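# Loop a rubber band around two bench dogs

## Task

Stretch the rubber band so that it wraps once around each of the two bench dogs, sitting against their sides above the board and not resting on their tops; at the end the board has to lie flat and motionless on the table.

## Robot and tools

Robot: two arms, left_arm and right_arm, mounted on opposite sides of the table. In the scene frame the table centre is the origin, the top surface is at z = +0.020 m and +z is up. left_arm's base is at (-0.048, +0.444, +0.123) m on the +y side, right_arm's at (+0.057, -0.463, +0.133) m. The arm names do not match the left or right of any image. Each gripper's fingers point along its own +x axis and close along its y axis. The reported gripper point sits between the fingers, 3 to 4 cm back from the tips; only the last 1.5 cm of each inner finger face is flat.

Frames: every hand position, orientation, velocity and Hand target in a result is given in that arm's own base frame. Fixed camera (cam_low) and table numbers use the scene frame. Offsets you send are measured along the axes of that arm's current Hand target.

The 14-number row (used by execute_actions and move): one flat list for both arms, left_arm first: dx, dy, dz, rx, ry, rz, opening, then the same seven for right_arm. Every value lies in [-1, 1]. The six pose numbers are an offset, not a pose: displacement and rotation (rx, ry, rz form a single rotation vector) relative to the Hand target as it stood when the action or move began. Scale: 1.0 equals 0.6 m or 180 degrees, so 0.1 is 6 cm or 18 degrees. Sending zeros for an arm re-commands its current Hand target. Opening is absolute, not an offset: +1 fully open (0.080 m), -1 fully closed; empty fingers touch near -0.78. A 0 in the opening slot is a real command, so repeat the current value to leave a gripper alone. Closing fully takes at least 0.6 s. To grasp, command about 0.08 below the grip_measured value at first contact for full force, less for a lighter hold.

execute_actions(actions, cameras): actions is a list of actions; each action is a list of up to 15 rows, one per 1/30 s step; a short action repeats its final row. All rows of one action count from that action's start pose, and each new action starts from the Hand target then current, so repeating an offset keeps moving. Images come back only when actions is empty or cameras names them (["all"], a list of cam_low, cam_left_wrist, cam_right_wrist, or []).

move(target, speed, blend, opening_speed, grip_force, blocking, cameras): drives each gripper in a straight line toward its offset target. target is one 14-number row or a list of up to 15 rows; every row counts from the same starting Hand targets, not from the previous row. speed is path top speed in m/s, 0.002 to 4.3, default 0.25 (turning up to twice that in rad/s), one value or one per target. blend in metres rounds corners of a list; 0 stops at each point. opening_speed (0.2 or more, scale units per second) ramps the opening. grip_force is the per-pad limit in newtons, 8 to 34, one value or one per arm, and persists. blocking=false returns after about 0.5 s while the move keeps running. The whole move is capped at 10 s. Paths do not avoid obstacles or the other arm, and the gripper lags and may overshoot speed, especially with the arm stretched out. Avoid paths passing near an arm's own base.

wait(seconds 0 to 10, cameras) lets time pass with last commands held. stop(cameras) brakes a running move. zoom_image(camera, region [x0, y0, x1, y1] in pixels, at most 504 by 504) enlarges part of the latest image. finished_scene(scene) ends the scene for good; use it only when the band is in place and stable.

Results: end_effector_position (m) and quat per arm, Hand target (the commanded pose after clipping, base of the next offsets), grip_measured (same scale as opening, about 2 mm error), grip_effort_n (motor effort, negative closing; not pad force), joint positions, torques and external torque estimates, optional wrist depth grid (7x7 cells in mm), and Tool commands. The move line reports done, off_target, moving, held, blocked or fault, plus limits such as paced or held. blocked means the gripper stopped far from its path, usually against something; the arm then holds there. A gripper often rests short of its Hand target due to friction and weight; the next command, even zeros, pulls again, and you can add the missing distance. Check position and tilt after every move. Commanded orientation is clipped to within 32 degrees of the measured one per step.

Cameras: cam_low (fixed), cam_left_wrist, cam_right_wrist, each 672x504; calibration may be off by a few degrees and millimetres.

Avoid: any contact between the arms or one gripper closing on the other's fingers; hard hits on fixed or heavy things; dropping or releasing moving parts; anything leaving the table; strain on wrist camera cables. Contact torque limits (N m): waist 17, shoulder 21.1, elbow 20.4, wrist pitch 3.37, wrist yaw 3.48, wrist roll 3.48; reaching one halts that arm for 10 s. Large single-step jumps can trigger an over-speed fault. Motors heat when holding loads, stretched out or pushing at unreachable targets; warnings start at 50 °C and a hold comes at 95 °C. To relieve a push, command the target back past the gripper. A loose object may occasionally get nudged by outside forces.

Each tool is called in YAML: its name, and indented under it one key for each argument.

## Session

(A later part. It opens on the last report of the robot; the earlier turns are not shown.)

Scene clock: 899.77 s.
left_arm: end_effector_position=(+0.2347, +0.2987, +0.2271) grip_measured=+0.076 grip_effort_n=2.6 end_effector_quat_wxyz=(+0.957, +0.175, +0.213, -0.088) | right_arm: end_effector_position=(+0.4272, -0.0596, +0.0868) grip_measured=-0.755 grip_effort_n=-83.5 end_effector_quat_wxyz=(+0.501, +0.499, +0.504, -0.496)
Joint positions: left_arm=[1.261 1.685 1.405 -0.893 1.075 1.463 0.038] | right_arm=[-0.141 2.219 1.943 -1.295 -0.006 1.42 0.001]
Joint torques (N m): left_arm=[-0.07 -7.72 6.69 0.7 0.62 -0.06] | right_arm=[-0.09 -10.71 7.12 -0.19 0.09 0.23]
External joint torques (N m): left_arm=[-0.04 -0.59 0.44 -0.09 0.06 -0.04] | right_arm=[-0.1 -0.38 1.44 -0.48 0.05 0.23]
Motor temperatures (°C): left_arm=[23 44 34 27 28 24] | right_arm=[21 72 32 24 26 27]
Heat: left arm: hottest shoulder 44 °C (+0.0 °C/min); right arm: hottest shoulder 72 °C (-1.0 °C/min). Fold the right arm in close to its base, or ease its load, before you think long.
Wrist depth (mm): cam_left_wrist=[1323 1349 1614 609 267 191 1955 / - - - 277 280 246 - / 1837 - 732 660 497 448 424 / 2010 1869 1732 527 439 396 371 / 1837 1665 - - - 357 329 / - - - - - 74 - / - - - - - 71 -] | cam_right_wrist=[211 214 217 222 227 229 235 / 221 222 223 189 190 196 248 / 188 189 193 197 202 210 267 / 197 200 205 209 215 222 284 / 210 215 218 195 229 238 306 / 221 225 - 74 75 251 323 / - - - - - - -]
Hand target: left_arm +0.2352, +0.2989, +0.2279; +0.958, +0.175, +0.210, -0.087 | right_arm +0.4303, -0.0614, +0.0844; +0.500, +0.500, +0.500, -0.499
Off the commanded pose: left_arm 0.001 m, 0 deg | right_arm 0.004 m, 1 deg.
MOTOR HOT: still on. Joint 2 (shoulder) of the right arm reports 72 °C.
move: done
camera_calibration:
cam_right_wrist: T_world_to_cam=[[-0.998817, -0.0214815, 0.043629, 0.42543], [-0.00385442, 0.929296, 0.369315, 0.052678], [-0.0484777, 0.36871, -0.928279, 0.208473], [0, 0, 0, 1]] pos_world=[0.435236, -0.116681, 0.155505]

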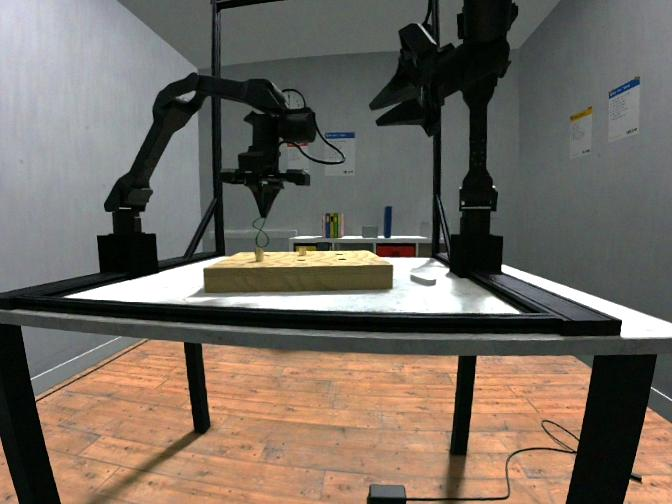

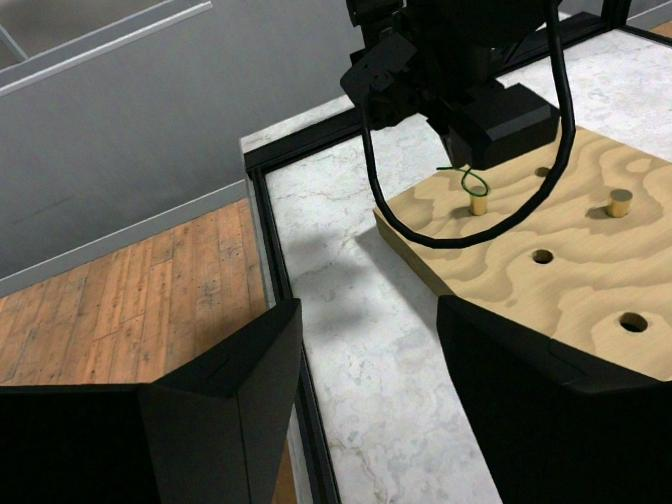

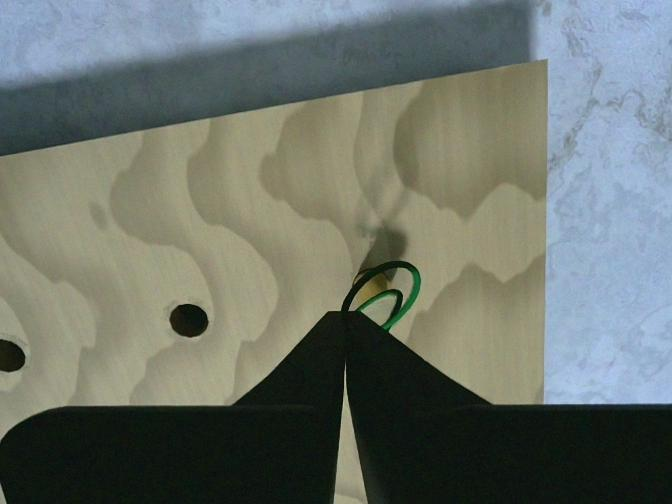

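move:
  target:
    - [0,0,0,0,0,0,0.0761,0,-0.008,-0.022,0,0,0,-1]
    - [0,0,0,0,0,0,0.0761,0.055,-0.008,-0.022,0,0,0,-1]
  speed: 0.1
  cameras: ["cam_low","cam_left_wrist","cam_right_wrist"]

zoom_image:
  camera: "cam_low"
  region: [190, 200, 310, 290]

zoom_image:
  camera: "cam_left_wrist"
  region: [370, 130, 520, 242]

Scene clock: 905.10 s.
left_arm: end_effector_position=(+0.2347, +0.2987, +0.2271) grip_measured=+0.076 grip_effort_n=2.6 end_effector_quat_wxyz=(+0.957, +0.175, +0.213, -0.088) | right_arm: end_effector_position=(+0.4273, -0.0474, +0.0557) grip_measured=-0.755 grip_effort_n=-83.5 end_effector_quat_wxyz=(+0.503, +0.501, +0.502, -0.494)
Joint positions: left_arm=[1.261 1.685 1.405 -0.893 1.075 1.463 0.038] | right_arm=[-0.113 2.218 1.818 -1.163 -0.006 1.449 0.001]
Joint torques (N m): left_arm=[-0.02 -7.8 6.74 0.71 0.61 -0.05] | right_arm=[0.09 -12 4.05 0.39 0.11 0.26]
External joint torques (N m): left_arm=[-0.03 -0.63 0.47 -0.09 0.06 -0.04] | right_arm=[0.06 -1.72 -1.58 0.08 0.07 0.26]
Motor temperatures (°C): left_arm=[23 44 34 27 28 24] | right_arm=[21 71 32 24 26 27]
Heat: left arm: hottest shoulder 44 °C (+0.0 °C/min); right arm: hottest shoulder 71 °C (-2.0 °C/min). Fold the right arm in close to its base, or ease its load, before you think long.
Wrist depth (mm): cam_left_wrist=[1440 - 1299 634 277 194 676 / - - - 748 297 287 464 / - - 1821 - 488 279 414 / 1886 1869 1776 - 446 391 369 / 1761 1614 1602 - - 360 329 / - - - - - 74 - / - - - 354 - 71 -] | cam_right_wrist=[185 188 191 193 193 157 203 / 153 154 154 157 160 163 214 / 157 159 163 166 169 173 230 / 168 170 173 176 179 184 246 / 178 180 183 182 190 198 262 / 187 189 - 74 75 209 283 / - - - - - - -]
Hand target: left_arm +0.2352, +0.2989, +0.2279; +0.958, +0.175, +0.210, -0.087 | right_arm +0.4254, -0.0482, +0.0513; +0.500, +0.500, +0.500, -0.500
Off the commanded pose: left_arm 0.001 m, 0 deg | right_arm 0.005 m, 1 deg.
MOTOR HOT: still on. Joint 2 (shoulder) of the right arm reports 71 °C.
move: done
camera_calibration:
cam_right_wrist: T_world_to_cam=[[-0.999144, -0.0204469, 0.0359487, 0.427821], [-0.00576747, 0.929627, 0.368455, 0.053664], [-0.0409527, 0.367933, -0.92895, 0.171872], [0, 0, 0, 1]] pos_world=[0.434803, -0.104377, 0.124508]

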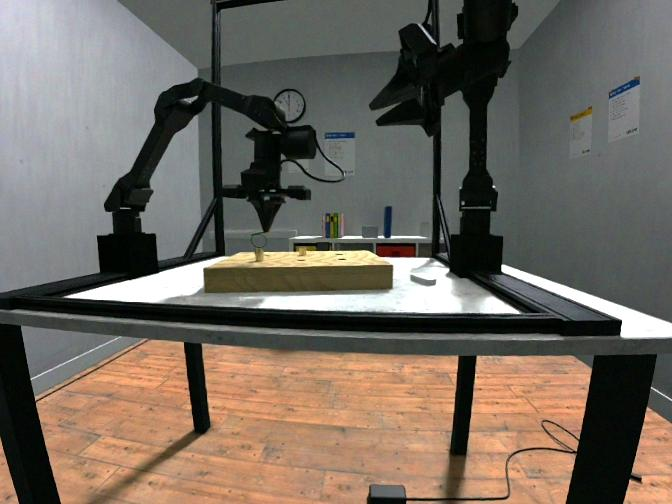

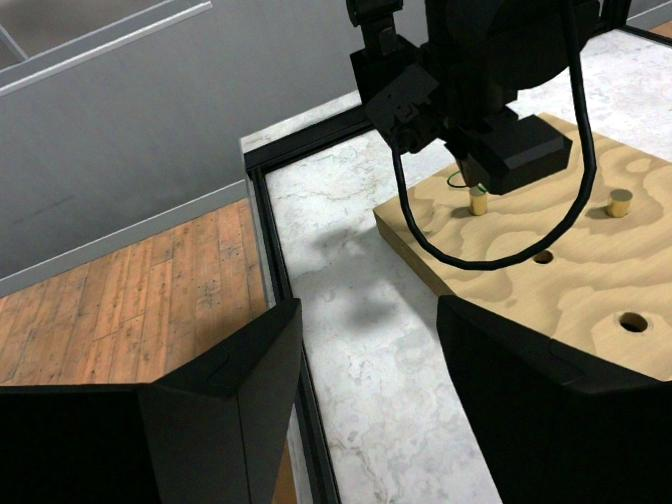

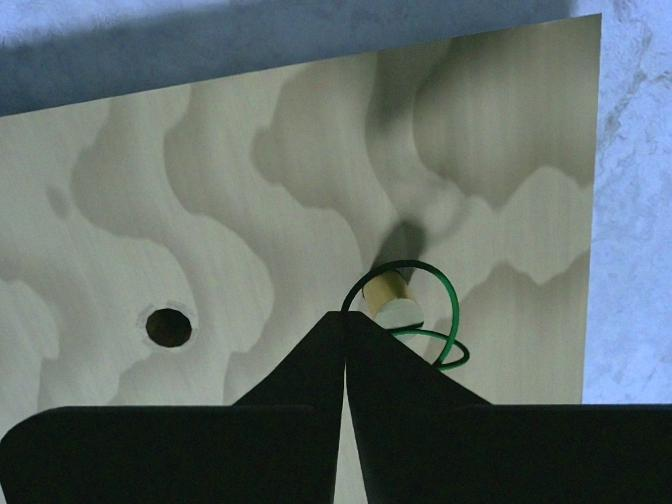

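Scaled by 4.200 from the camera's 672x504 image, which has a finer 960x720 frame.

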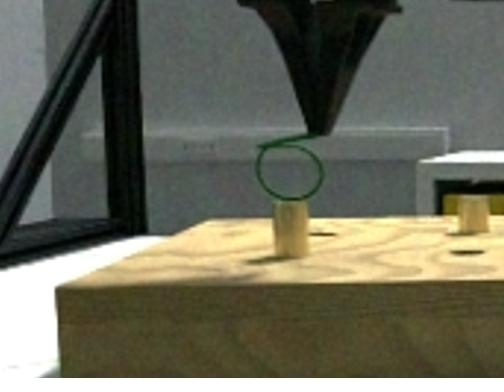

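Scaled by 3.360 from the camera's 672x504 image, which has a finer 960x720 frame.

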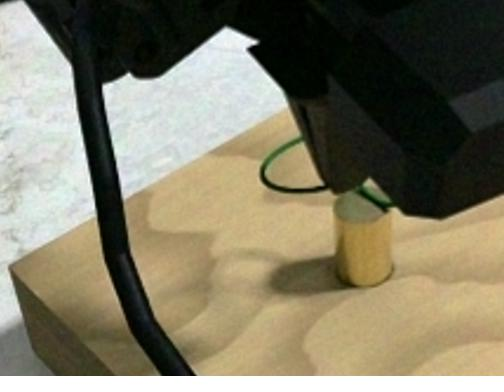

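move:
  target:
    - [0,0,0,0,0,0,0.0761,-0.045,0,0,0,0,0,-1]
    - [0,0,0,0,0,0,0.0761,-0.045,-0.012,-0.03,0,0,0,-1]
    - [0,0,0,0,0,0,0.0761,0.01,-0.012,-0.03,0,0,0,-1]
  speed: 0.1
  cameras: ["cam_low","cam_left_wrist","cam_right_wrist"]

zoom_image:
  camera: "cam_low"
  region: [190, 200, 310, 290]

zoom_image:
  camera: "cam_left_wrist"
  region: [370, 130, 520, 242]

Scene clock: 911.53 s.
left_arm: end_effector_position=(+0.2347, +0.2987, +0.2271) grip_measured=+0.076 grip_effort_n=2.6 end_effector_quat_wxyz=(+0.957, +0.175, +0.213, -0.088) | right_arm: end_effector_position=(+0.4202, -0.0288, +0.0515) grip_measured=-0.755 grip_effort_n=-83.5 end_effector_quat_wxyz=(+0.504, +0.501, +0.501, -0.493)
Joint positions: left_arm=[1.261 1.685 1.405 -0.893 1.075 1.463 0.038] | right_arm=[-0.071 2.182 1.742 -1.12 -0.006 1.489 0.001]
Joint torques (N m): left_arm=[-0.12 -7.7 6.82 0.72 0.63 -0.05] | right_arm=[-0.08 -11.18 4 0.38 0.1 0.21]
External joint torques (N m): left_arm=[-0.13 -0.63 0.61 -0.06 0.08 -0.03] | right_arm=[-0.01 -1.32 -1.53 0.07 0.05 0.21]
Motor temperatures (°C): left_arm=[23 44 34 27 28 24] | right_arm=[21 71 32 24 26 27]
Heat: left arm: hottest shoulder 44 °C (+0.0 °C/min); right arm: hottest shoulder 71 °C (-1.0 °C/min). Fold the right arm in close to its base, or ease its load, before you think long.
Wrist depth (mm): cam_left_wrist=[- - 1340 660 308 211 210 / 1652 - 1955 761 305 307 585 / - 2010 1991 - 483 438 405 / 1973 1853 1746 - 438 400 370 / 1791 1665 1555 471 - 355 331 / - - - 414 - 74 - / - - - 349 - 71 -] | cam_right_wrist=[179 143 145 146 148 151 199 / 146 148 151 154 156 159 210 / 155 157 159 162 165 169 225 / 164 166 170 171 176 180 241 / 174 179 179 178 186 192 255 / 184 186 - 74 75 205 273 / - - - - - - -]
Hand target: left_arm +0.2352, +0.2989, +0.2279; +0.958, +0.175, +0.210, -0.087 | right_arm +0.4182, -0.0302, +0.0454; +0.500, +0.500, +0.500, -0.500
Off the commanded pose: left_arm 0.001 m, 0 deg | right_arm 0.007 m, 1 deg.
MOTOR HOT: still on. Joint 2 (shoulder) of the right arm reports 71 °C.
move: done
camera_calibration:
cam_right_wrist: T_world_to_cam=[[-0.999205, -0.0225564, 0.0328833, 0.421262], [-0.00885724, 0.929582, 0.368509, 0.0391885], [-0.03888, 0.367925, -0.929042, 0.159952], [0, 0, 0, 1]] pos_world=[0.427493, -0.0857771, 0.120308]

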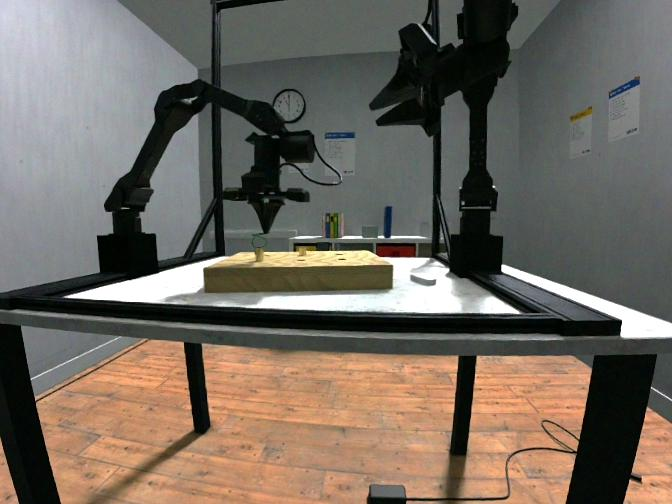

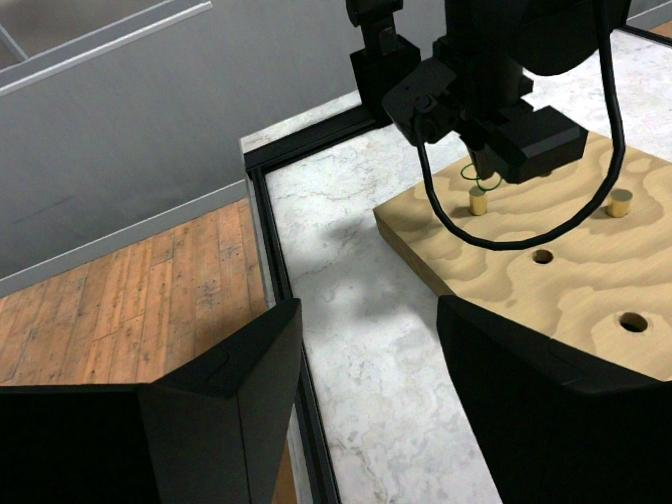

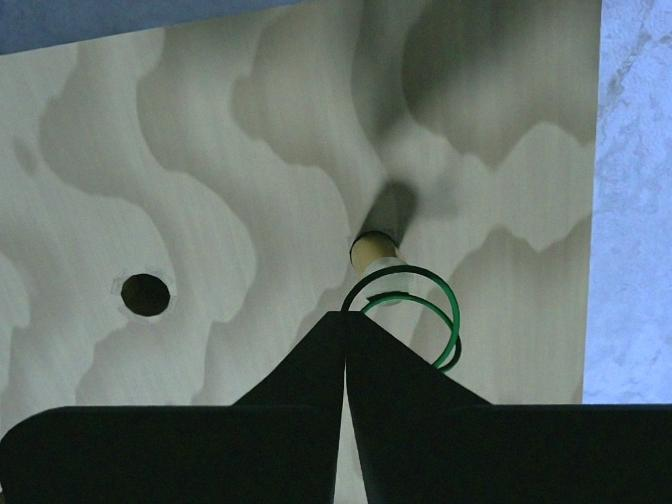

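Scaled by 4.200 from the camera's 672x504 image, which has a finer 960x720 frame.

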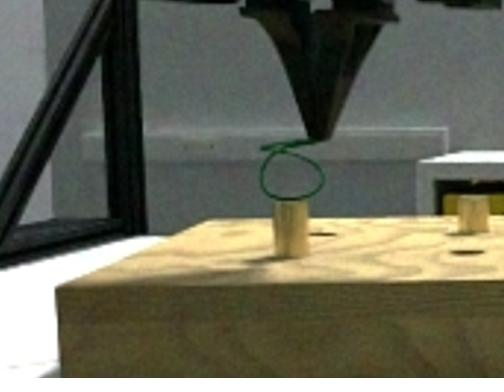

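Scaled by 3.360 from the camera's 672x504 image, which has a finer 960x720 frame.

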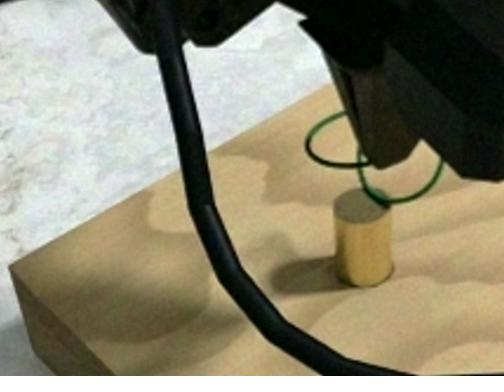

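move:
  target:
    - [0,0,0,0,0,0,0.0761,-0.05,0,0,0,0,0,-1]
    - [0,0,0,0,0,0,0.0761,-0.05,-0.01,0.09,0,0,0,-1]
    - [0,0,0,0,0,0,0.0761,-0.05,-0.01,0.09,0,0,0,-0.2]
  speed: 0.2
  cameras: ["cam_low","cam_left_wrist","cam_right_wrist"]

Scene clock: 921.03 s.
left_arm: end_effector_position=(+0.2347, +0.2987, +0.2271) grip_measured=+0.076 grip_effort_n=2.6 end_effector_quat_wxyz=(+0.957, +0.175, +0.213, -0.088) | right_arm: end_effector_position=(+0.4085, -0.0826, +0.0693) grip_measured=-0.204 grip_effort_n=17.0 end_effector_quat_wxyz=(+0.493, +0.497, +0.508, -0.502)
Joint positions: left_arm=[1.261 1.685 1.405 -0.893 1.075 1.463 0.038] | right_arm=[-0.201 2.181 1.812 -1.223 -0.005 1.367 0.026]
Joint torques (N m): left_arm=[-0.13 -7.66 6.8 0.74 0.62 -0.03] | right_arm=[-0.01 -12.9 7.05 -0.23 0.02 -0.07]
External joint torques (N m): left_arm=[-0.12 -0.62 0.65 -0.03 0.07 -0.02] | right_arm=[0.05 -3.07 1.55 -0.48 -0.03 -0.07]
Motor temperatures (°C): left_arm=[23 44 34 27 28 24] | right_arm=[21 74 32 24 26 27]
Heat: left arm: hottest shoulder 44 °C (+0.0 °C/min); right arm: hottest shoulder 74 °C (+3.0 °C/min). Fold the right arm in close to its base, or ease its load, before you think long.
Wrist depth (mm): cam_left_wrist=[1469 - 1555 1602 200 717 1973 / - - 1991 308 299 533 - / - - 1837 623 434 452 423 / 2010 1902 - - 432 400 373 / 1705 1705 1544 467 - 359 330 / - - - 421 - 74 - / - - - 356 - 71 -] | cam_right_wrist=[194 197 202 207 211 217 222 / 204 210 213 215 218 227 236 / 194 176 177 180 186 242 252 / 179 183 187 192 198 260 268 / 190 193 195 201 207 274 289 / 199 - 73 220 80 65 310 / - - 76 238 - - -]
Hand target: left_arm +0.2352, +0.2989, +0.2279; +0.958, +0.175, +0.210, -0.087 | right_arm +0.4122, -0.0842, +0.0753; +0.500, +0.500, +0.500, -0.500
Off the commanded pose: left_arm 0.001 m, 0 deg | right_arm 0.007 m, 1 deg.
MOTOR HOT: still on. Joint 2 (shoulder) of the right arm reports 74 °C.
move: done
camera_calibration:
cam_right_wrist: T_world_to_cam=[[-0.997856, -0.013476, 0.0640385, 0.405911], [0.0113148, 0.928301, 0.371657, 0.0739636], [-0.0644555, 0.371585, -0.926159, 0.206422], [0, 0, 0, 1]] pos_world=[0.417509, -0.139894, 0.137696]

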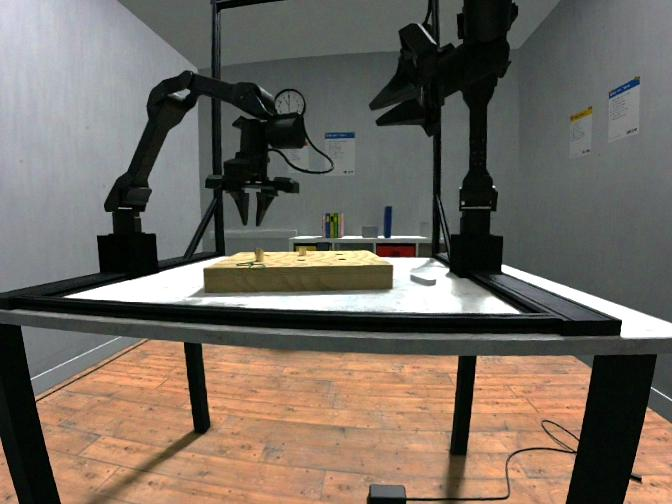

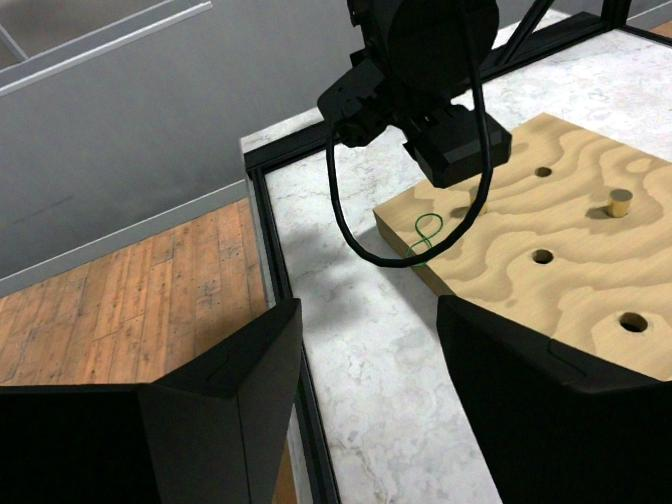

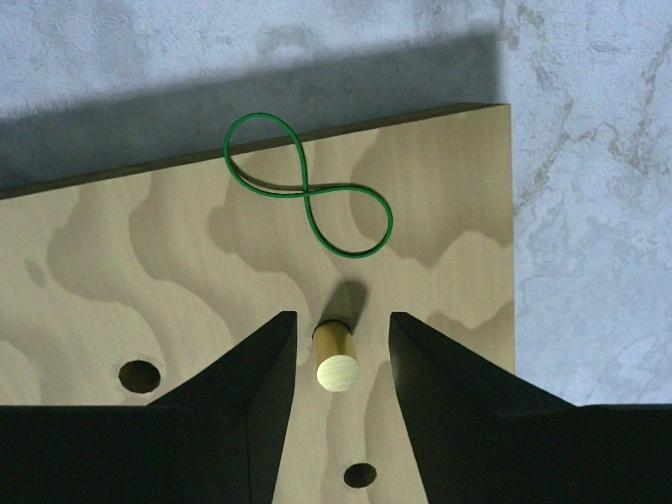

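zoom_image:
  camera: "cam_right_wrist"
  region: [260, 150, 360, 225]

Scaled by 5.040 from the camera's 672x504 image, which has a finer 960x720 frame.

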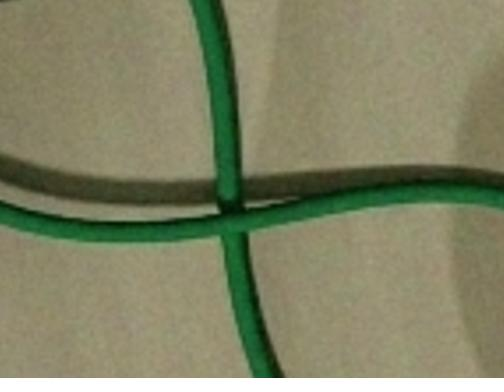

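move:
  target: [0,0,0,0,0,0,0.0761,0.06,0,0.0275,-0.5,0,0,-0.4]
  speed: 0.4
  cameras: ["cam_right_wrist"]

Scene clock: 937.60 s.
left_arm: end_effector_position=(+0.2347, +0.2987, +0.2271) grip_measured=+0.076 grip_effort_n=2.6 end_effector_quat_wxyz=(+0.957, +0.175, +0.213, -0.088) | right_arm: end_effector_position=(+0.4145, -0.1008, +0.0485) grip_measured=-0.397 grip_effort_n=-16.0 end_effector_quat_wxyz=(+0.713, -0.002, +0.701, -0.004)
Joint positions: left_arm=[1.261 1.685 1.405 -0.893 1.075 1.463 0.038] | right_arm=[-0.237 2.201 1.76 -1.112 0.005 -0.234 0.017]
Joint torques (N m): left_arm=[-0.06 -7.72 6.74 0.72 0.65 -0.03] | right_arm=[-0.31 -10.54 3.98 0.43 -0.05 -0.12]
External joint torques (N m): left_arm=[-0.05 -0.48 0.45 -0.06 0.09 -0.02] | right_arm=[-0.18 -0.28 -1.7 0.06 -0.05 -0.12]
Motor temperatures (°C): left_arm=[23 44 34 27 28 24] | right_arm=[21 78 34 24 26 27]
Heat: left arm: hottest shoulder 44 °C (+0.0 °C/min); right arm: hottest shoulder 78 °C (+8.1 °C/min). Fold the right arm in close to its base, or ease its load, before you think long.
Wrist depth (mm): cam_left_wrist=[1511 1500 - 235 203 730 750 / - - 1806 341 225 322 - / - - 1902 344 364 464 419 / 1761 1886 1732 - 446 401 371 / 1718 1639 1567 428 - 356 331 / - - - - - 74 - / - - - - - 71 -] | cam_right_wrist=[147 138 140 142 186 188 190 / 146 146 148 149 198 199 202 / 155 156 157 158 210 212 214 / 166 164 168 169 225 229 229 / 178 179 177 179 238 243 241 / 188 187 - 193 82 257 258 / - - - 276 - - -]
Hand target: left_arm +0.2352, +0.2989, +0.2279; +0.958, +0.175, +0.210, -0.087 | right_arm +0.4122, -0.1007, +0.0392; +0.707, +0.000, +0.707, +0.001
Off the commanded pose: left_arm 0.001 m, 0 deg | right_arm 0.009 m, 1 deg.
MOTOR HOT: still on. Joint 2 (shoulder) of the right arm reports 78 °C.
move: off_target (right_arm)
camera_calibration:
cam_right_wrist: T_world_to_cam=[[0.00710214, -0.998554, 0.0532878, -0.102458], [-0.9373, 0.0119215, 0.348319, 0.400567], [-0.34845, -0.0524205, -0.93586, 0.269801], [0, 0, 0, 1]] pos_world=[0.470191, -0.0929424, 0.118431]
Images, in order (width x height): cam_right_wrist 672x504.

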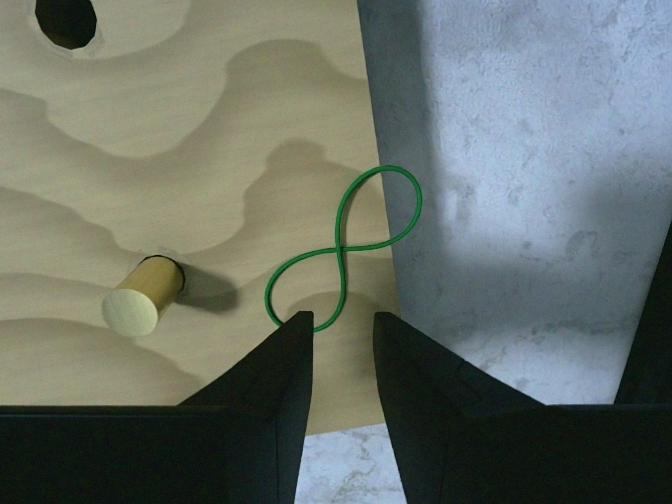

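move:
  target:
    - [0,0,0,0,0,0,0.0761,0.06,-0.007,-0.012,0,0,0,-0.4]
    - [0,0,0,0,0,0,0.0761,0.107,-0.007,-0.012,0,0,0,-0.4]
  speed: 0.12
  cameras: ["cam_right_wrist"]

Scene clock: 946.03 s.
left_arm: end_effector_position=(+0.2347, +0.2987, +0.2271) grip_measured=+0.076 grip_effort_n=2.6 end_effector_quat_wxyz=(+0.957, +0.175, +0.213, -0.088) | right_arm: end_effector_position=(+0.4101, -0.1063, -0.0123) grip_measured=-0.397 grip_effort_n=-15.6 end_effector_quat_wxyz=(+0.716, -0.001, +0.698, -0.005)
Joint positions: left_arm=[1.261 1.685 1.405 -0.893 1.075 1.463 0.038] | right_arm=[-0.253 2.256 1.599 -0.887 0.002 -0.248 0.017]
Joint torques (N m): left_arm=[-0.06 -7.67 6.64 0.7 0.62 -0.05] | right_arm=[-0.05 -9.48 3.31 0.57 -0.09 -0.1]
External joint torques (N m): left_arm=[-0.02 -0.51 0.37 -0.09 0.06 -0.04] | right_arm=[-0.03 0.61 -1.93 0.21 -0.08 -0.1]
Motor temperatures (°C): left_arm=[23 44 34 27 28 24] | right_arm=[21 74 33 24 26 27]
Heat: left arm: hottest shoulder 44 °C (+0.0 °C/min); right arm: hottest shoulder 74 °C (+4.1 °C/min). Fold the right arm in close to its base, or ease its load, before you think long.
Wrist depth (mm): cam_left_wrist=[- - 1791 268 263 720 742 / - - 1614 283 255 524 534 / - - 1955 385 280 458 425 / 1902 1902 1806 531 427 392 368 / 1746 1469 1567 - 105 356 330 / - - - - - 74 - / - - - 363 343 71 -] | cam_right_wrist=[- 87 90 89 134 137 137 / - 92 94 94 142 143 145 / - 97 98 99 150 153 154 / 104 104 106 107 159 162 164 / 109 111 111 112 170 175 176 / - 117 - 120 82 184 186 / - - - 131 - - -]
Hand target: left_arm +0.2352, +0.2989, +0.2279; +0.958, +0.175, +0.210, -0.087 | right_arm +0.4051, -0.1048, -0.0249; +0.707, +0.000, +0.707, +0.001
Off the commanded pose: left_arm 0.001 m, 0 deg | right_arm 0.014 m, 2 deg.
MOTOR HOT: still on. Joint 2 (shoulder) of the right arm reports 74 °C.
move: off_target (right_arm)
camera_calibration:
cam_right_wrist: T_world_to_cam=[[0.00435827, -0.99859, 0.0529053, -0.103511], [-0.940562, 0.0138732, 0.339338, 0.419048], [-0.339594, -0.0512397, -0.939175, 0.207485], [0, 0, 0, 1]] pos_world=[0.465052, -0.0985468, 0.0581419]
Images, in order (width x height): cam_right_wrist 672x504.

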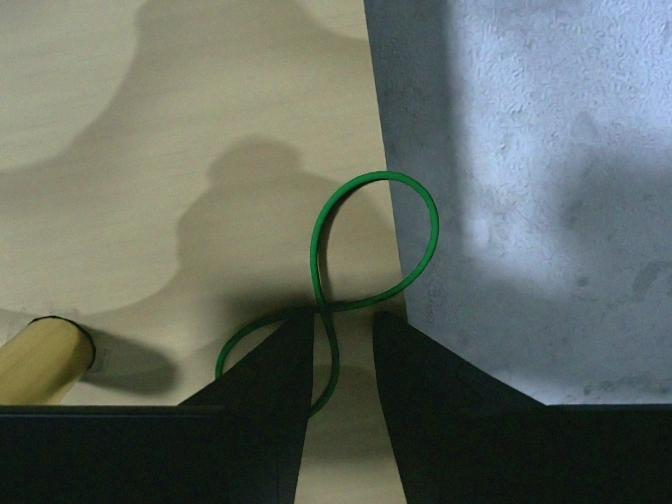

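move:
  target:
    - [0,0,0,0,0,0,0.0761,0.003,0,0,0,0,0,-1]
    - [0,0,0,0,0,0,0.0761,-0.09,0,0,0,0,0,-1]
    - [0,0,0,0,0,0,0.0761,-0.09,0.04,0,0,0,-0.28,-1]
  speed: 0.2
  opening_speed: 0.8
  cameras: ["cam_right_wrist","cam_low","cam_left_wrist"]

zoom_image:
  camera: "cam_low"
  region: [190, 200, 310, 290]

zoom_image:
  camera: "cam_left_wrist"
  region: [370, 130, 520, 242]

Scene clock: 954.23 s.
left_arm: end_effector_position=(+0.2347, +0.2987, +0.2271) grip_measured=+0.076 grip_effort_n=2.6 end_effector_quat_wxyz=(+0.957, +0.175, +0.213, -0.088) | right_arm: end_effector_position=(+0.4057, -0.0799, +0.0335) grip_measured=-0.755 grip_effort_n=-83.5 end_effector_quat_wxyz=(+0.644, -0.299, +0.639, -0.296)
Joint positions: left_arm=[1.261 1.685 1.405 -0.893 1.075 1.463 0.038] | right_arm=[0.086 2.248 1.552 -0.964 0.865 0.123 0.001]
Joint torques (N m): left_arm=[-0.02 -7.73 6.64 0.68 0.63 -0.04] | right_arm=[-0.01 -10.16 4.84 -0.26 0.7 0.26]
External joint torques (N m): left_arm=[-0.02 -0.63 0.43 -0.09 0.08 -0.02] | right_arm=[-0.01 -0.35 -0.19 -0.46 0.21 0.22]
Motor temperatures (°C): left_arm=[23 44 34 27 28 24] | right_arm=[21 73 33 24 26 27]
Heat: left arm: hottest shoulder 44 °C (+0.0 °C/min); right arm: hottest shoulder 73 °C (+2.0 °C/min). Fold the right arm in close to its base, or ease its load, before you think long.
Wrist depth (mm): cam_left_wrist=[- 1480 1469 715 1639 309 264 / - 1718 - 753 332 324 273 / - - 1705 - 449 438 426 / 1955 1902 1761 517 441 400 373 / 1806 1639 1533 - - 357 330 / - - - - - 74 - / - - - 355 344 71 -] | cam_right_wrist=[- 108 189 239 1459 2167 1179 / - 114 202 256 1487 2167 1198 / 106 119 207 276 2421 2844 3448 / 111 124 160 289 5172 - 1896 / 116 131 165 291 3034 - - / - 137 - 74 - - - / - - - - - - -]
Hand target: left_arm +0.2352, +0.2989, +0.2279; +0.958, +0.175, +0.210, -0.087 | right_arm +0.4050, -0.0810, +0.0291; +0.640, -0.301, +0.640, -0.301
Off the commanded pose: left_arm 0.001 m, 0 deg | right_arm 0.005 m, 1 deg.
MOTOR HOT: still on. Joint 2 (shoulder) of the right arm reports 73 °C.
move: done
camera_calibration:
cam_right_wrist: T_world_to_cam=[[0.0104567, -0.611302, 0.791328, -0.0758049], [-0.934457, 0.275708, 0.225333, 0.421243], [-0.355922, -0.741819, -0.568353, 0.189362], [0, 0, 0, 1]] pos_world=[0.461824, -0.0220072, 0.0726913]

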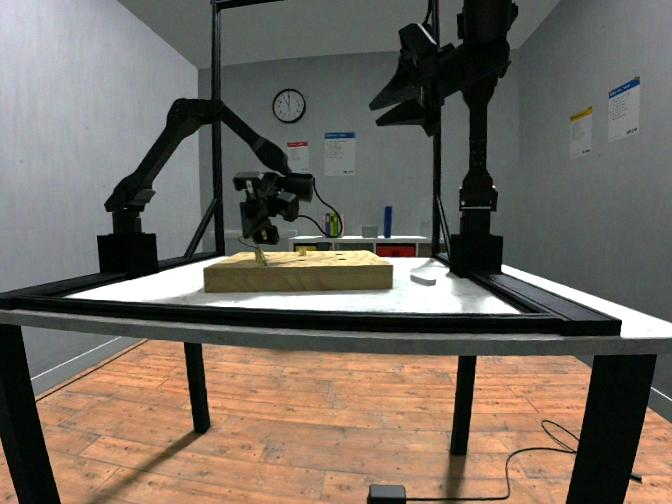

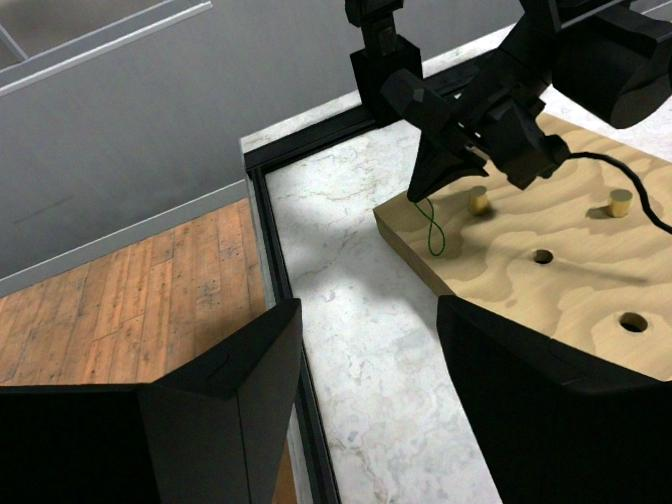

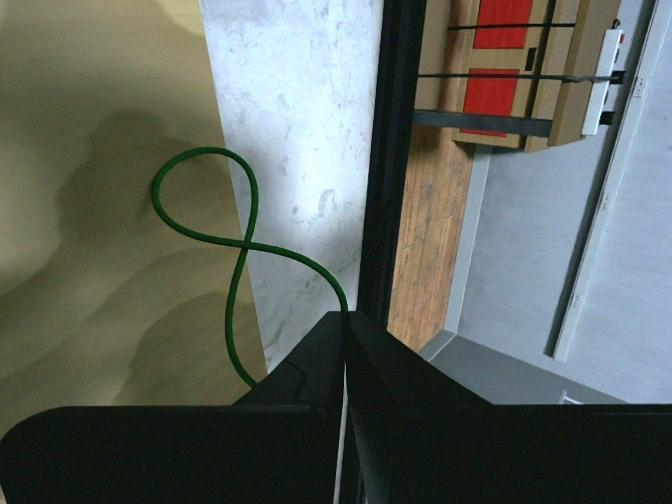

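Scaled by 4.200 from the camera's 672x504 image, which has a finer 960x720 frame.

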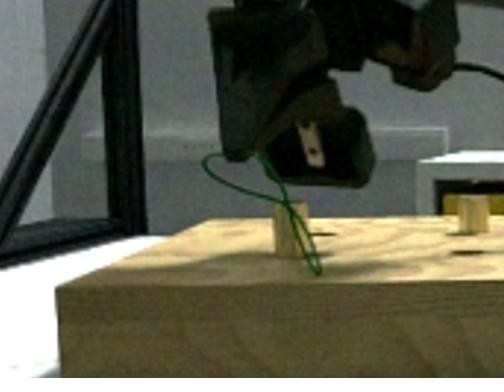

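Scaled by 3.360 from the camera's 672x504 image, which has a finer 960x720 frame.

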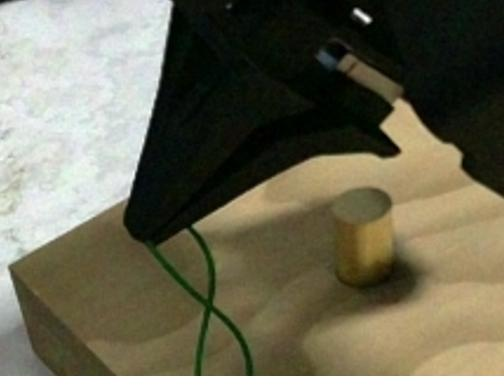

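execute_actions:
  actions: []
  cameras: []

Scene clock: 957.47 s.
left_arm: end_effector_position=(+0.2347, +0.2987, +0.2271) grip_measured=+0.076 grip_effort_n=2.6 end_effector_quat_wxyz=(+0.957, +0.175, +0.213, -0.088) | right_arm: end_effector_position=(+0.4057, -0.0799, +0.0335) grip_measured=-0.755 grip_effort_n=-83.5 end_effector_quat_wxyz=(+0.644, -0.299, +0.639, -0.296)
Joint positions: left_arm=[1.261 1.685 1.405 -0.893 1.075 1.463 0.038] | right_arm=[0.086 2.248 1.552 -0.964 0.865 0.123 0.001]
Joint velocities: within noise
Joint torques (N m): left_arm=[-0.21 -7.77 6.82 0.71 0.61 -0.04] | right_arm=[-0.03 -10.23 4.76 -0.26 0.69 0.24]
External joint torques (N m): left_arm=[-0.26 -0.64 0.58 -0.07 0.07 -0.02] | right_arm=[-0.09 -0.3 -0.38 -0.5 0.21 0.2]
Motor temperatures (°C): left_arm=[23 44 34 27 28 24] | right_arm=[21 73 33 24 26 27]
Heat: left arm: hottest shoulder 44 °C (+0.0 °C/min); right arm: hottest shoulder 73 °C (+1.0 °C/min). Fold the right arm in close to its base, or ease its load, before you think long.
Wrist depth (mm): cam_left_wrist=[- - 1991 1544 720 311 264 / - - - 742 322 326 277 / - 1652 1853 - 404 438 424 / 1955 1853 1761 - 440 402 370 / 1821 1678 1555 - - 356 331 / - - - - - 74 - / - - - - 351 71 -] | cam_right_wrist=[- 108 191 240 275 2127 1132 / - 114 200 259 1478 2032 1264 / 106 119 145 276 2322 4137 - / 111 123 154 286 2677 3205 - / 116 131 165 290 2994 - - / - 137 - 74 75 - - / - - - - - - -]
Hand target: left_arm +0.2352, +0.2989, +0.2279; +0.958, +0.175, +0.210, -0.087 | right_arm +0.4050, -0.0810, +0.0291; +0.640, -0.301, +0.640, -0.301
Tool commands: left_gripper/opening=+0.0761 right_gripper/opening=-1.0
Off the commanded pose: left_arm 0.001 m, 0 deg | right_arm 0.005 m, 1 deg.
MOTOR HOT: still on. Joint 2 (shoulder) of the right arm reports 73 °C.
No camera images: "cameras" was empty.

move:
  target:
    - [0,0,0,0,0,0,0.0761,0.0425,0.0513,0,0,0,0,-1]
    - [0,0,0,0,0,0,0.0761,-0.0088,0.0938,0,0,0,0,-1]
  speed: 0.15
  cameras: ["cam_right_wrist","cam_low","cam_left_wrist"]

zoom_image:
  camera: "cam_low"
  region: [190, 200, 310, 290]

zoom_image:
  camera: "cam_left_wrist"
  region: [370, 130, 520, 242]

Scene clock: 963.13 s.
left_arm: end_effector_position=(+0.2347, +0.2987, +0.2271) grip_measured=+0.076 grip_effort_n=2.6 end_effector_quat_wxyz=(+0.957, +0.175, +0.213, -0.088) | right_arm: end_effector_position=(+0.4060, -0.0413, -0.0016) grip_measured=-0.755 grip_effort_n=-83.5 end_effector_quat_wxyz=(+0.646, -0.299, +0.635, -0.301)
Joint positions: left_arm=[1.261 1.685 1.405 -0.893 1.075 1.463 0.038] | right_arm=[0.182 2.357 1.582 -0.99 0.859 0.274 0.001]
Joint torques (N m): left_arm=[0.1 -7.76 6.82 0.72 0.64 -0.02] | right_arm=[0.1 -9.01 4.93 -0.36 0.33 0.22]
External joint torques (N m): left_arm=[0.11 -0.6 0.6 -0.05 0.08 0] | right_arm=[0.09 1.21 0.12 -0.44 -0.15 0.18]
Motor temperatures (°C): left_arm=[23 44 34 27 28 24] | right_arm=[21 73 33 24 26 27]
Heat: left arm: hottest shoulder 44 °C (+0.0 °C/min); right arm: hottest shoulder 73 °C (+2.0 °C/min). Fold the right arm in close to its base, or ease its load, before you think long.
Wrist depth (mm): cam_left_wrist=[- - - 650 638 348 296 / - - - 737 359 349 310 / - 1955 1821 690 496 404 415 / 1776 2010 1746 - 439 402 370 / 1761 1691 1500 - - 356 329 / - - - 407 - 74 - / - - - 366 - 71 -] | cam_right_wrist=[- 78 97 120 256 2032 1173 / - 83 99 130 287 2167 1278 / - 86 103 134 308 - - / - 90 109 151 325 - - / - 92 115 156 359 2917 - / - 85 - 74 - 2742 2844 / - - - - - - -]
Hand target: left_arm +0.2352, +0.2989, +0.2279; +0.958, +0.175, +0.210, -0.087 | right_arm +0.4050, -0.0410, -0.0109; +0.640, -0.301, +0.640, -0.300
Off the commanded pose: left_arm 0.001 m, 0 deg | right_arm 0.009 m, 1 deg.
MOTOR HOT: still on. Joint 2 (shoulder) of the right arm reports 73 °C.
move: off_target (right_arm)
camera_calibration:
cam_right_wrist: T_world_to_cam=[[0.00134723, -0.606135, 0.795361, -0.0205461], [-0.935956, 0.279294, 0.214432, 0.419558], [-0.352114, -0.744712, -0.566939, 0.196505], [0, 0, 0, 1]] pos_world=[0.461908, 0.0167062, 0.0377816]

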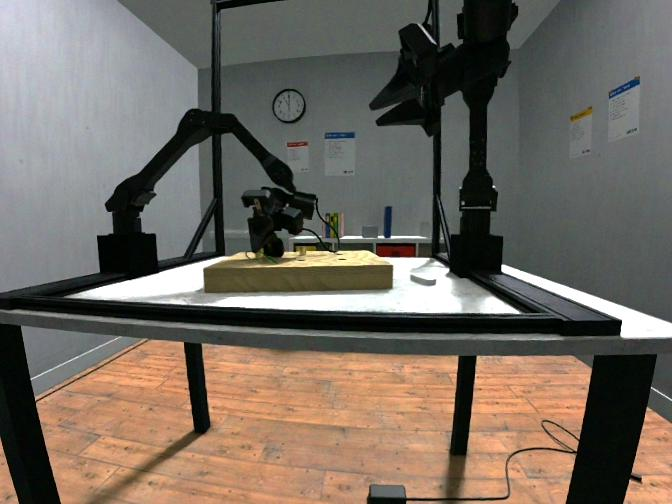

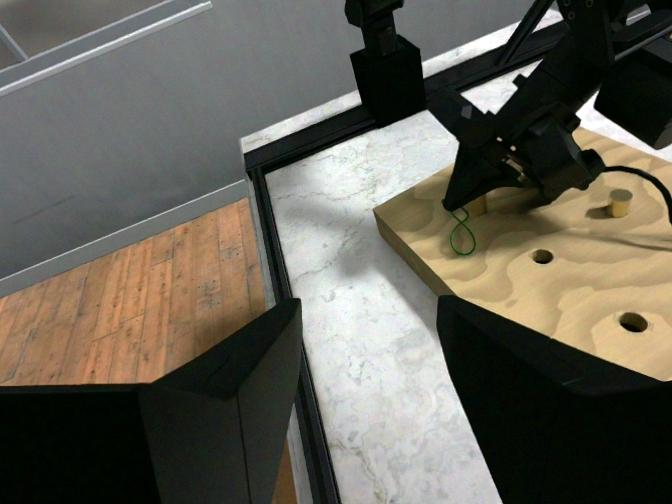

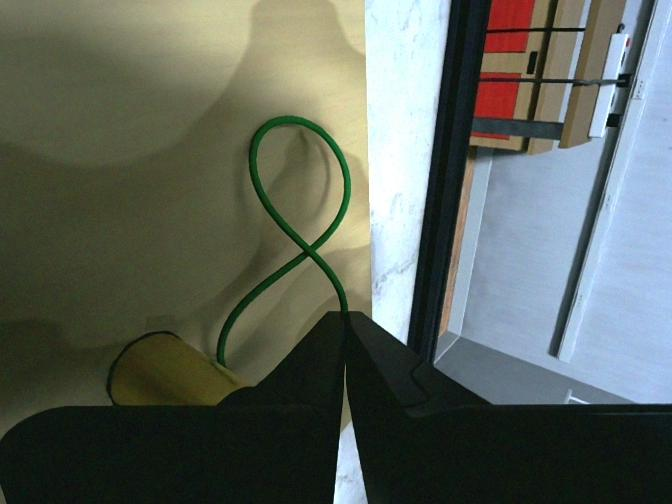

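Scaled by 4.200 from the camera's 672x504 image, which has a finer 960x720 frame.

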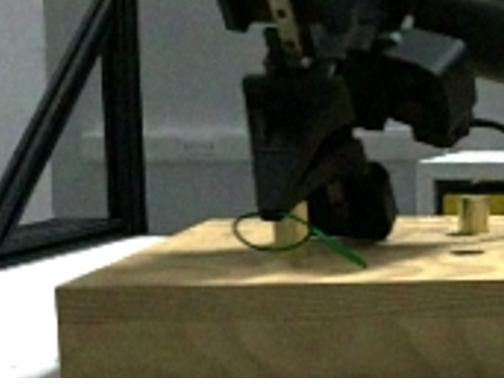

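Scaled by 3.360 from the camera's 672x504 image, which has a finer 960x720 frame.

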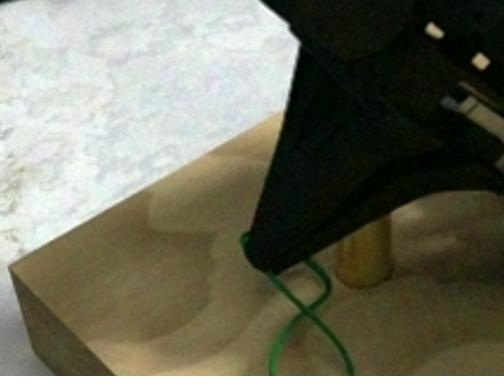

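move:
  target:
    - [0,0,0,0,0,0,0.0761,-0.085,-0.1,0,0,0,0.0,-1]
    - [0,0,0,0,0,0,0.0761,-0.085,-0.1,0,0,0,0.2,-1]
  speed: 0.2
  cameras: ["cam_right_wrist","cam_low","cam_left_wrist"]

zoom_image:
  camera: "cam_low"
  region: [190, 200, 310, 290]

zoom_image:
  camera: "cam_left_wrist"
  region: [370, 130, 520, 242]

Scene clock: 970.53 s.
left_arm: end_effector_position=(+0.2347, +0.2987, +0.2271) grip_measured=+0.076 grip_effort_n=2.6 end_effector_quat_wxyz=(+0.957, +0.175, +0.213, -0.088) | right_arm: end_effector_position=(+0.4034, -0.0398, +0.0623) grip_measured=-0.755 grip_effort_n=-83.5 end_effector_quat_wxyz=(+0.694, -0.089, +0.709, -0.086)
Joint positions: left_arm=[1.261 1.685 1.405 -0.893 1.075 1.463 0.038] | right_arm=[-0.007 2.133 1.689 -1.146 0.249 -0.009 0.001]
Joint torques (N m): left_arm=[-0.13 -7.65 6.71 0.73 0.64 -0.03] | right_arm=[-0.03 -13.64 5.14 0.32 0.07 -0.06]
External joint torques (N m): left_arm=[-0.13 -0.45 0.43 -0.05 0.09 -0.02] | right_arm=[-0.03 -4 -0.44 0 -0.08 -0.07]
Motor temperatures (°C): left_arm=[23 44 34 27 27 24] | right_arm=[21 72 32 24 26 27]
Heat: left arm: hottest shoulder 44 °C (+0.0 °C/min); right arm: hottest shoulder 72 °C (+1.0 °C/min). Fold the right arm in close to its base, or ease its load, before you think long.
Wrist depth (mm): cam_left_wrist=[1402 - 1268 612 634 281 228 / 1384 - - 766 322 286 - / - - 756 - 488 467 426 / 2110 1920 1718 562 443 402 373 / 1761 1705 1602 450 - 356 329 / - - - - - 74 - / - - - 343 - 71 -] | cam_right_wrist=[133 137 145 154 165 228 245 / 140 146 154 164 178 245 259 / 149 155 165 176 192 267 279 / 158 166 164 190 203 296 314 / 168 178 189 198 224 321 1673 / 178 187 - 74 75 342 1865 / - - - - - - -]
Hand target: left_arm +0.2352, +0.2989, +0.2279; +0.958, +0.175, +0.210, -0.087 | right_arm +0.4050, -0.0400, +0.0679; +0.702, -0.089, +0.701, -0.088
Off the commanded pose: left_arm 0.001 m, 0 deg | right_arm 0.006 m, 1 deg.
MOTOR HOT: still on. Joint 2 (shoulder) of the right arm reports 72 °C.
move: done
camera_calibration:
cam_right_wrist: T_world_to_cam=[[0.0182252, -0.957342, 0.288381, -0.0595864], [-0.923945, 0.0940986, 0.370772, 0.381137], [-0.382092, -0.273206, -0.882816, 0.283451], [0, 0, 0, 1]] pos_world=[0.46154, -0.0154687, 0.126103]

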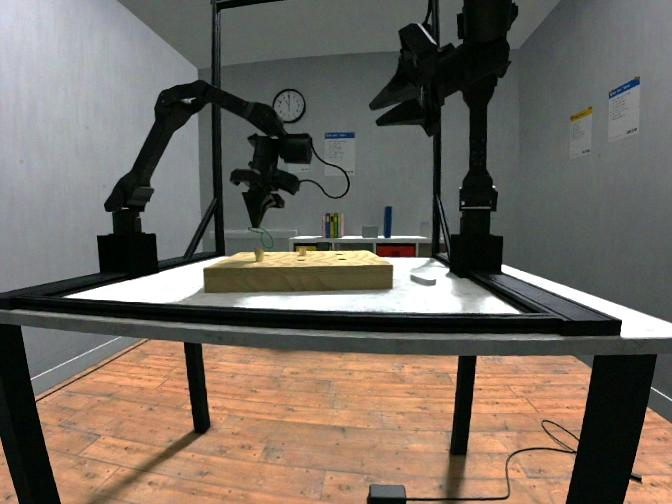

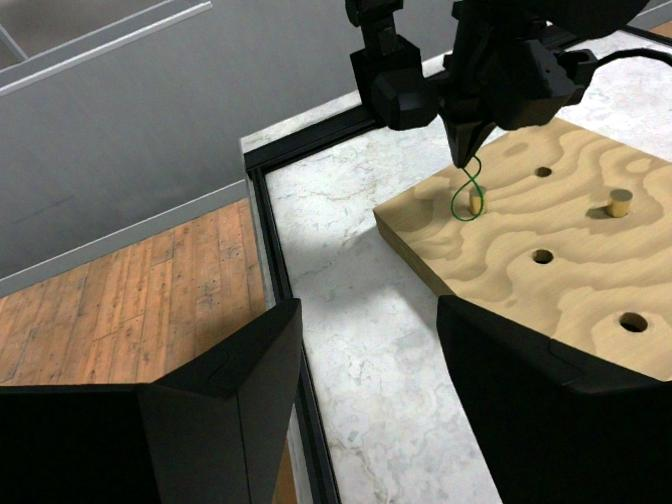

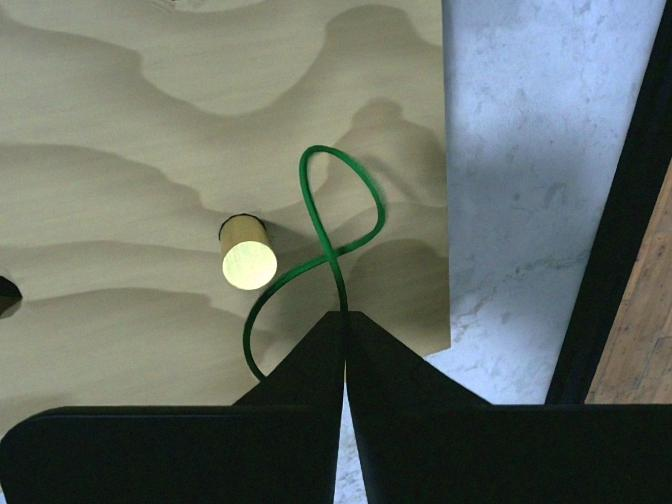

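Scaled by 4.200 from the camera's 672x504 image, which has a finer 960x720 frame.

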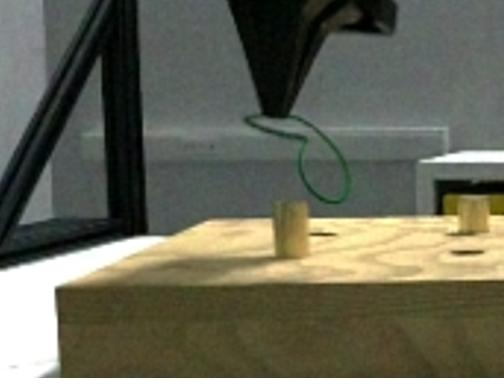

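Scaled by 3.360 from the camera's 672x504 image, which has a finer 960x720 frame.

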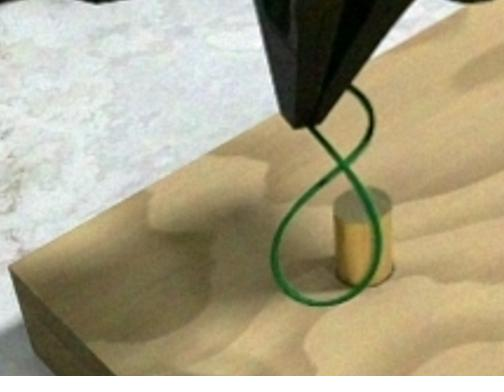

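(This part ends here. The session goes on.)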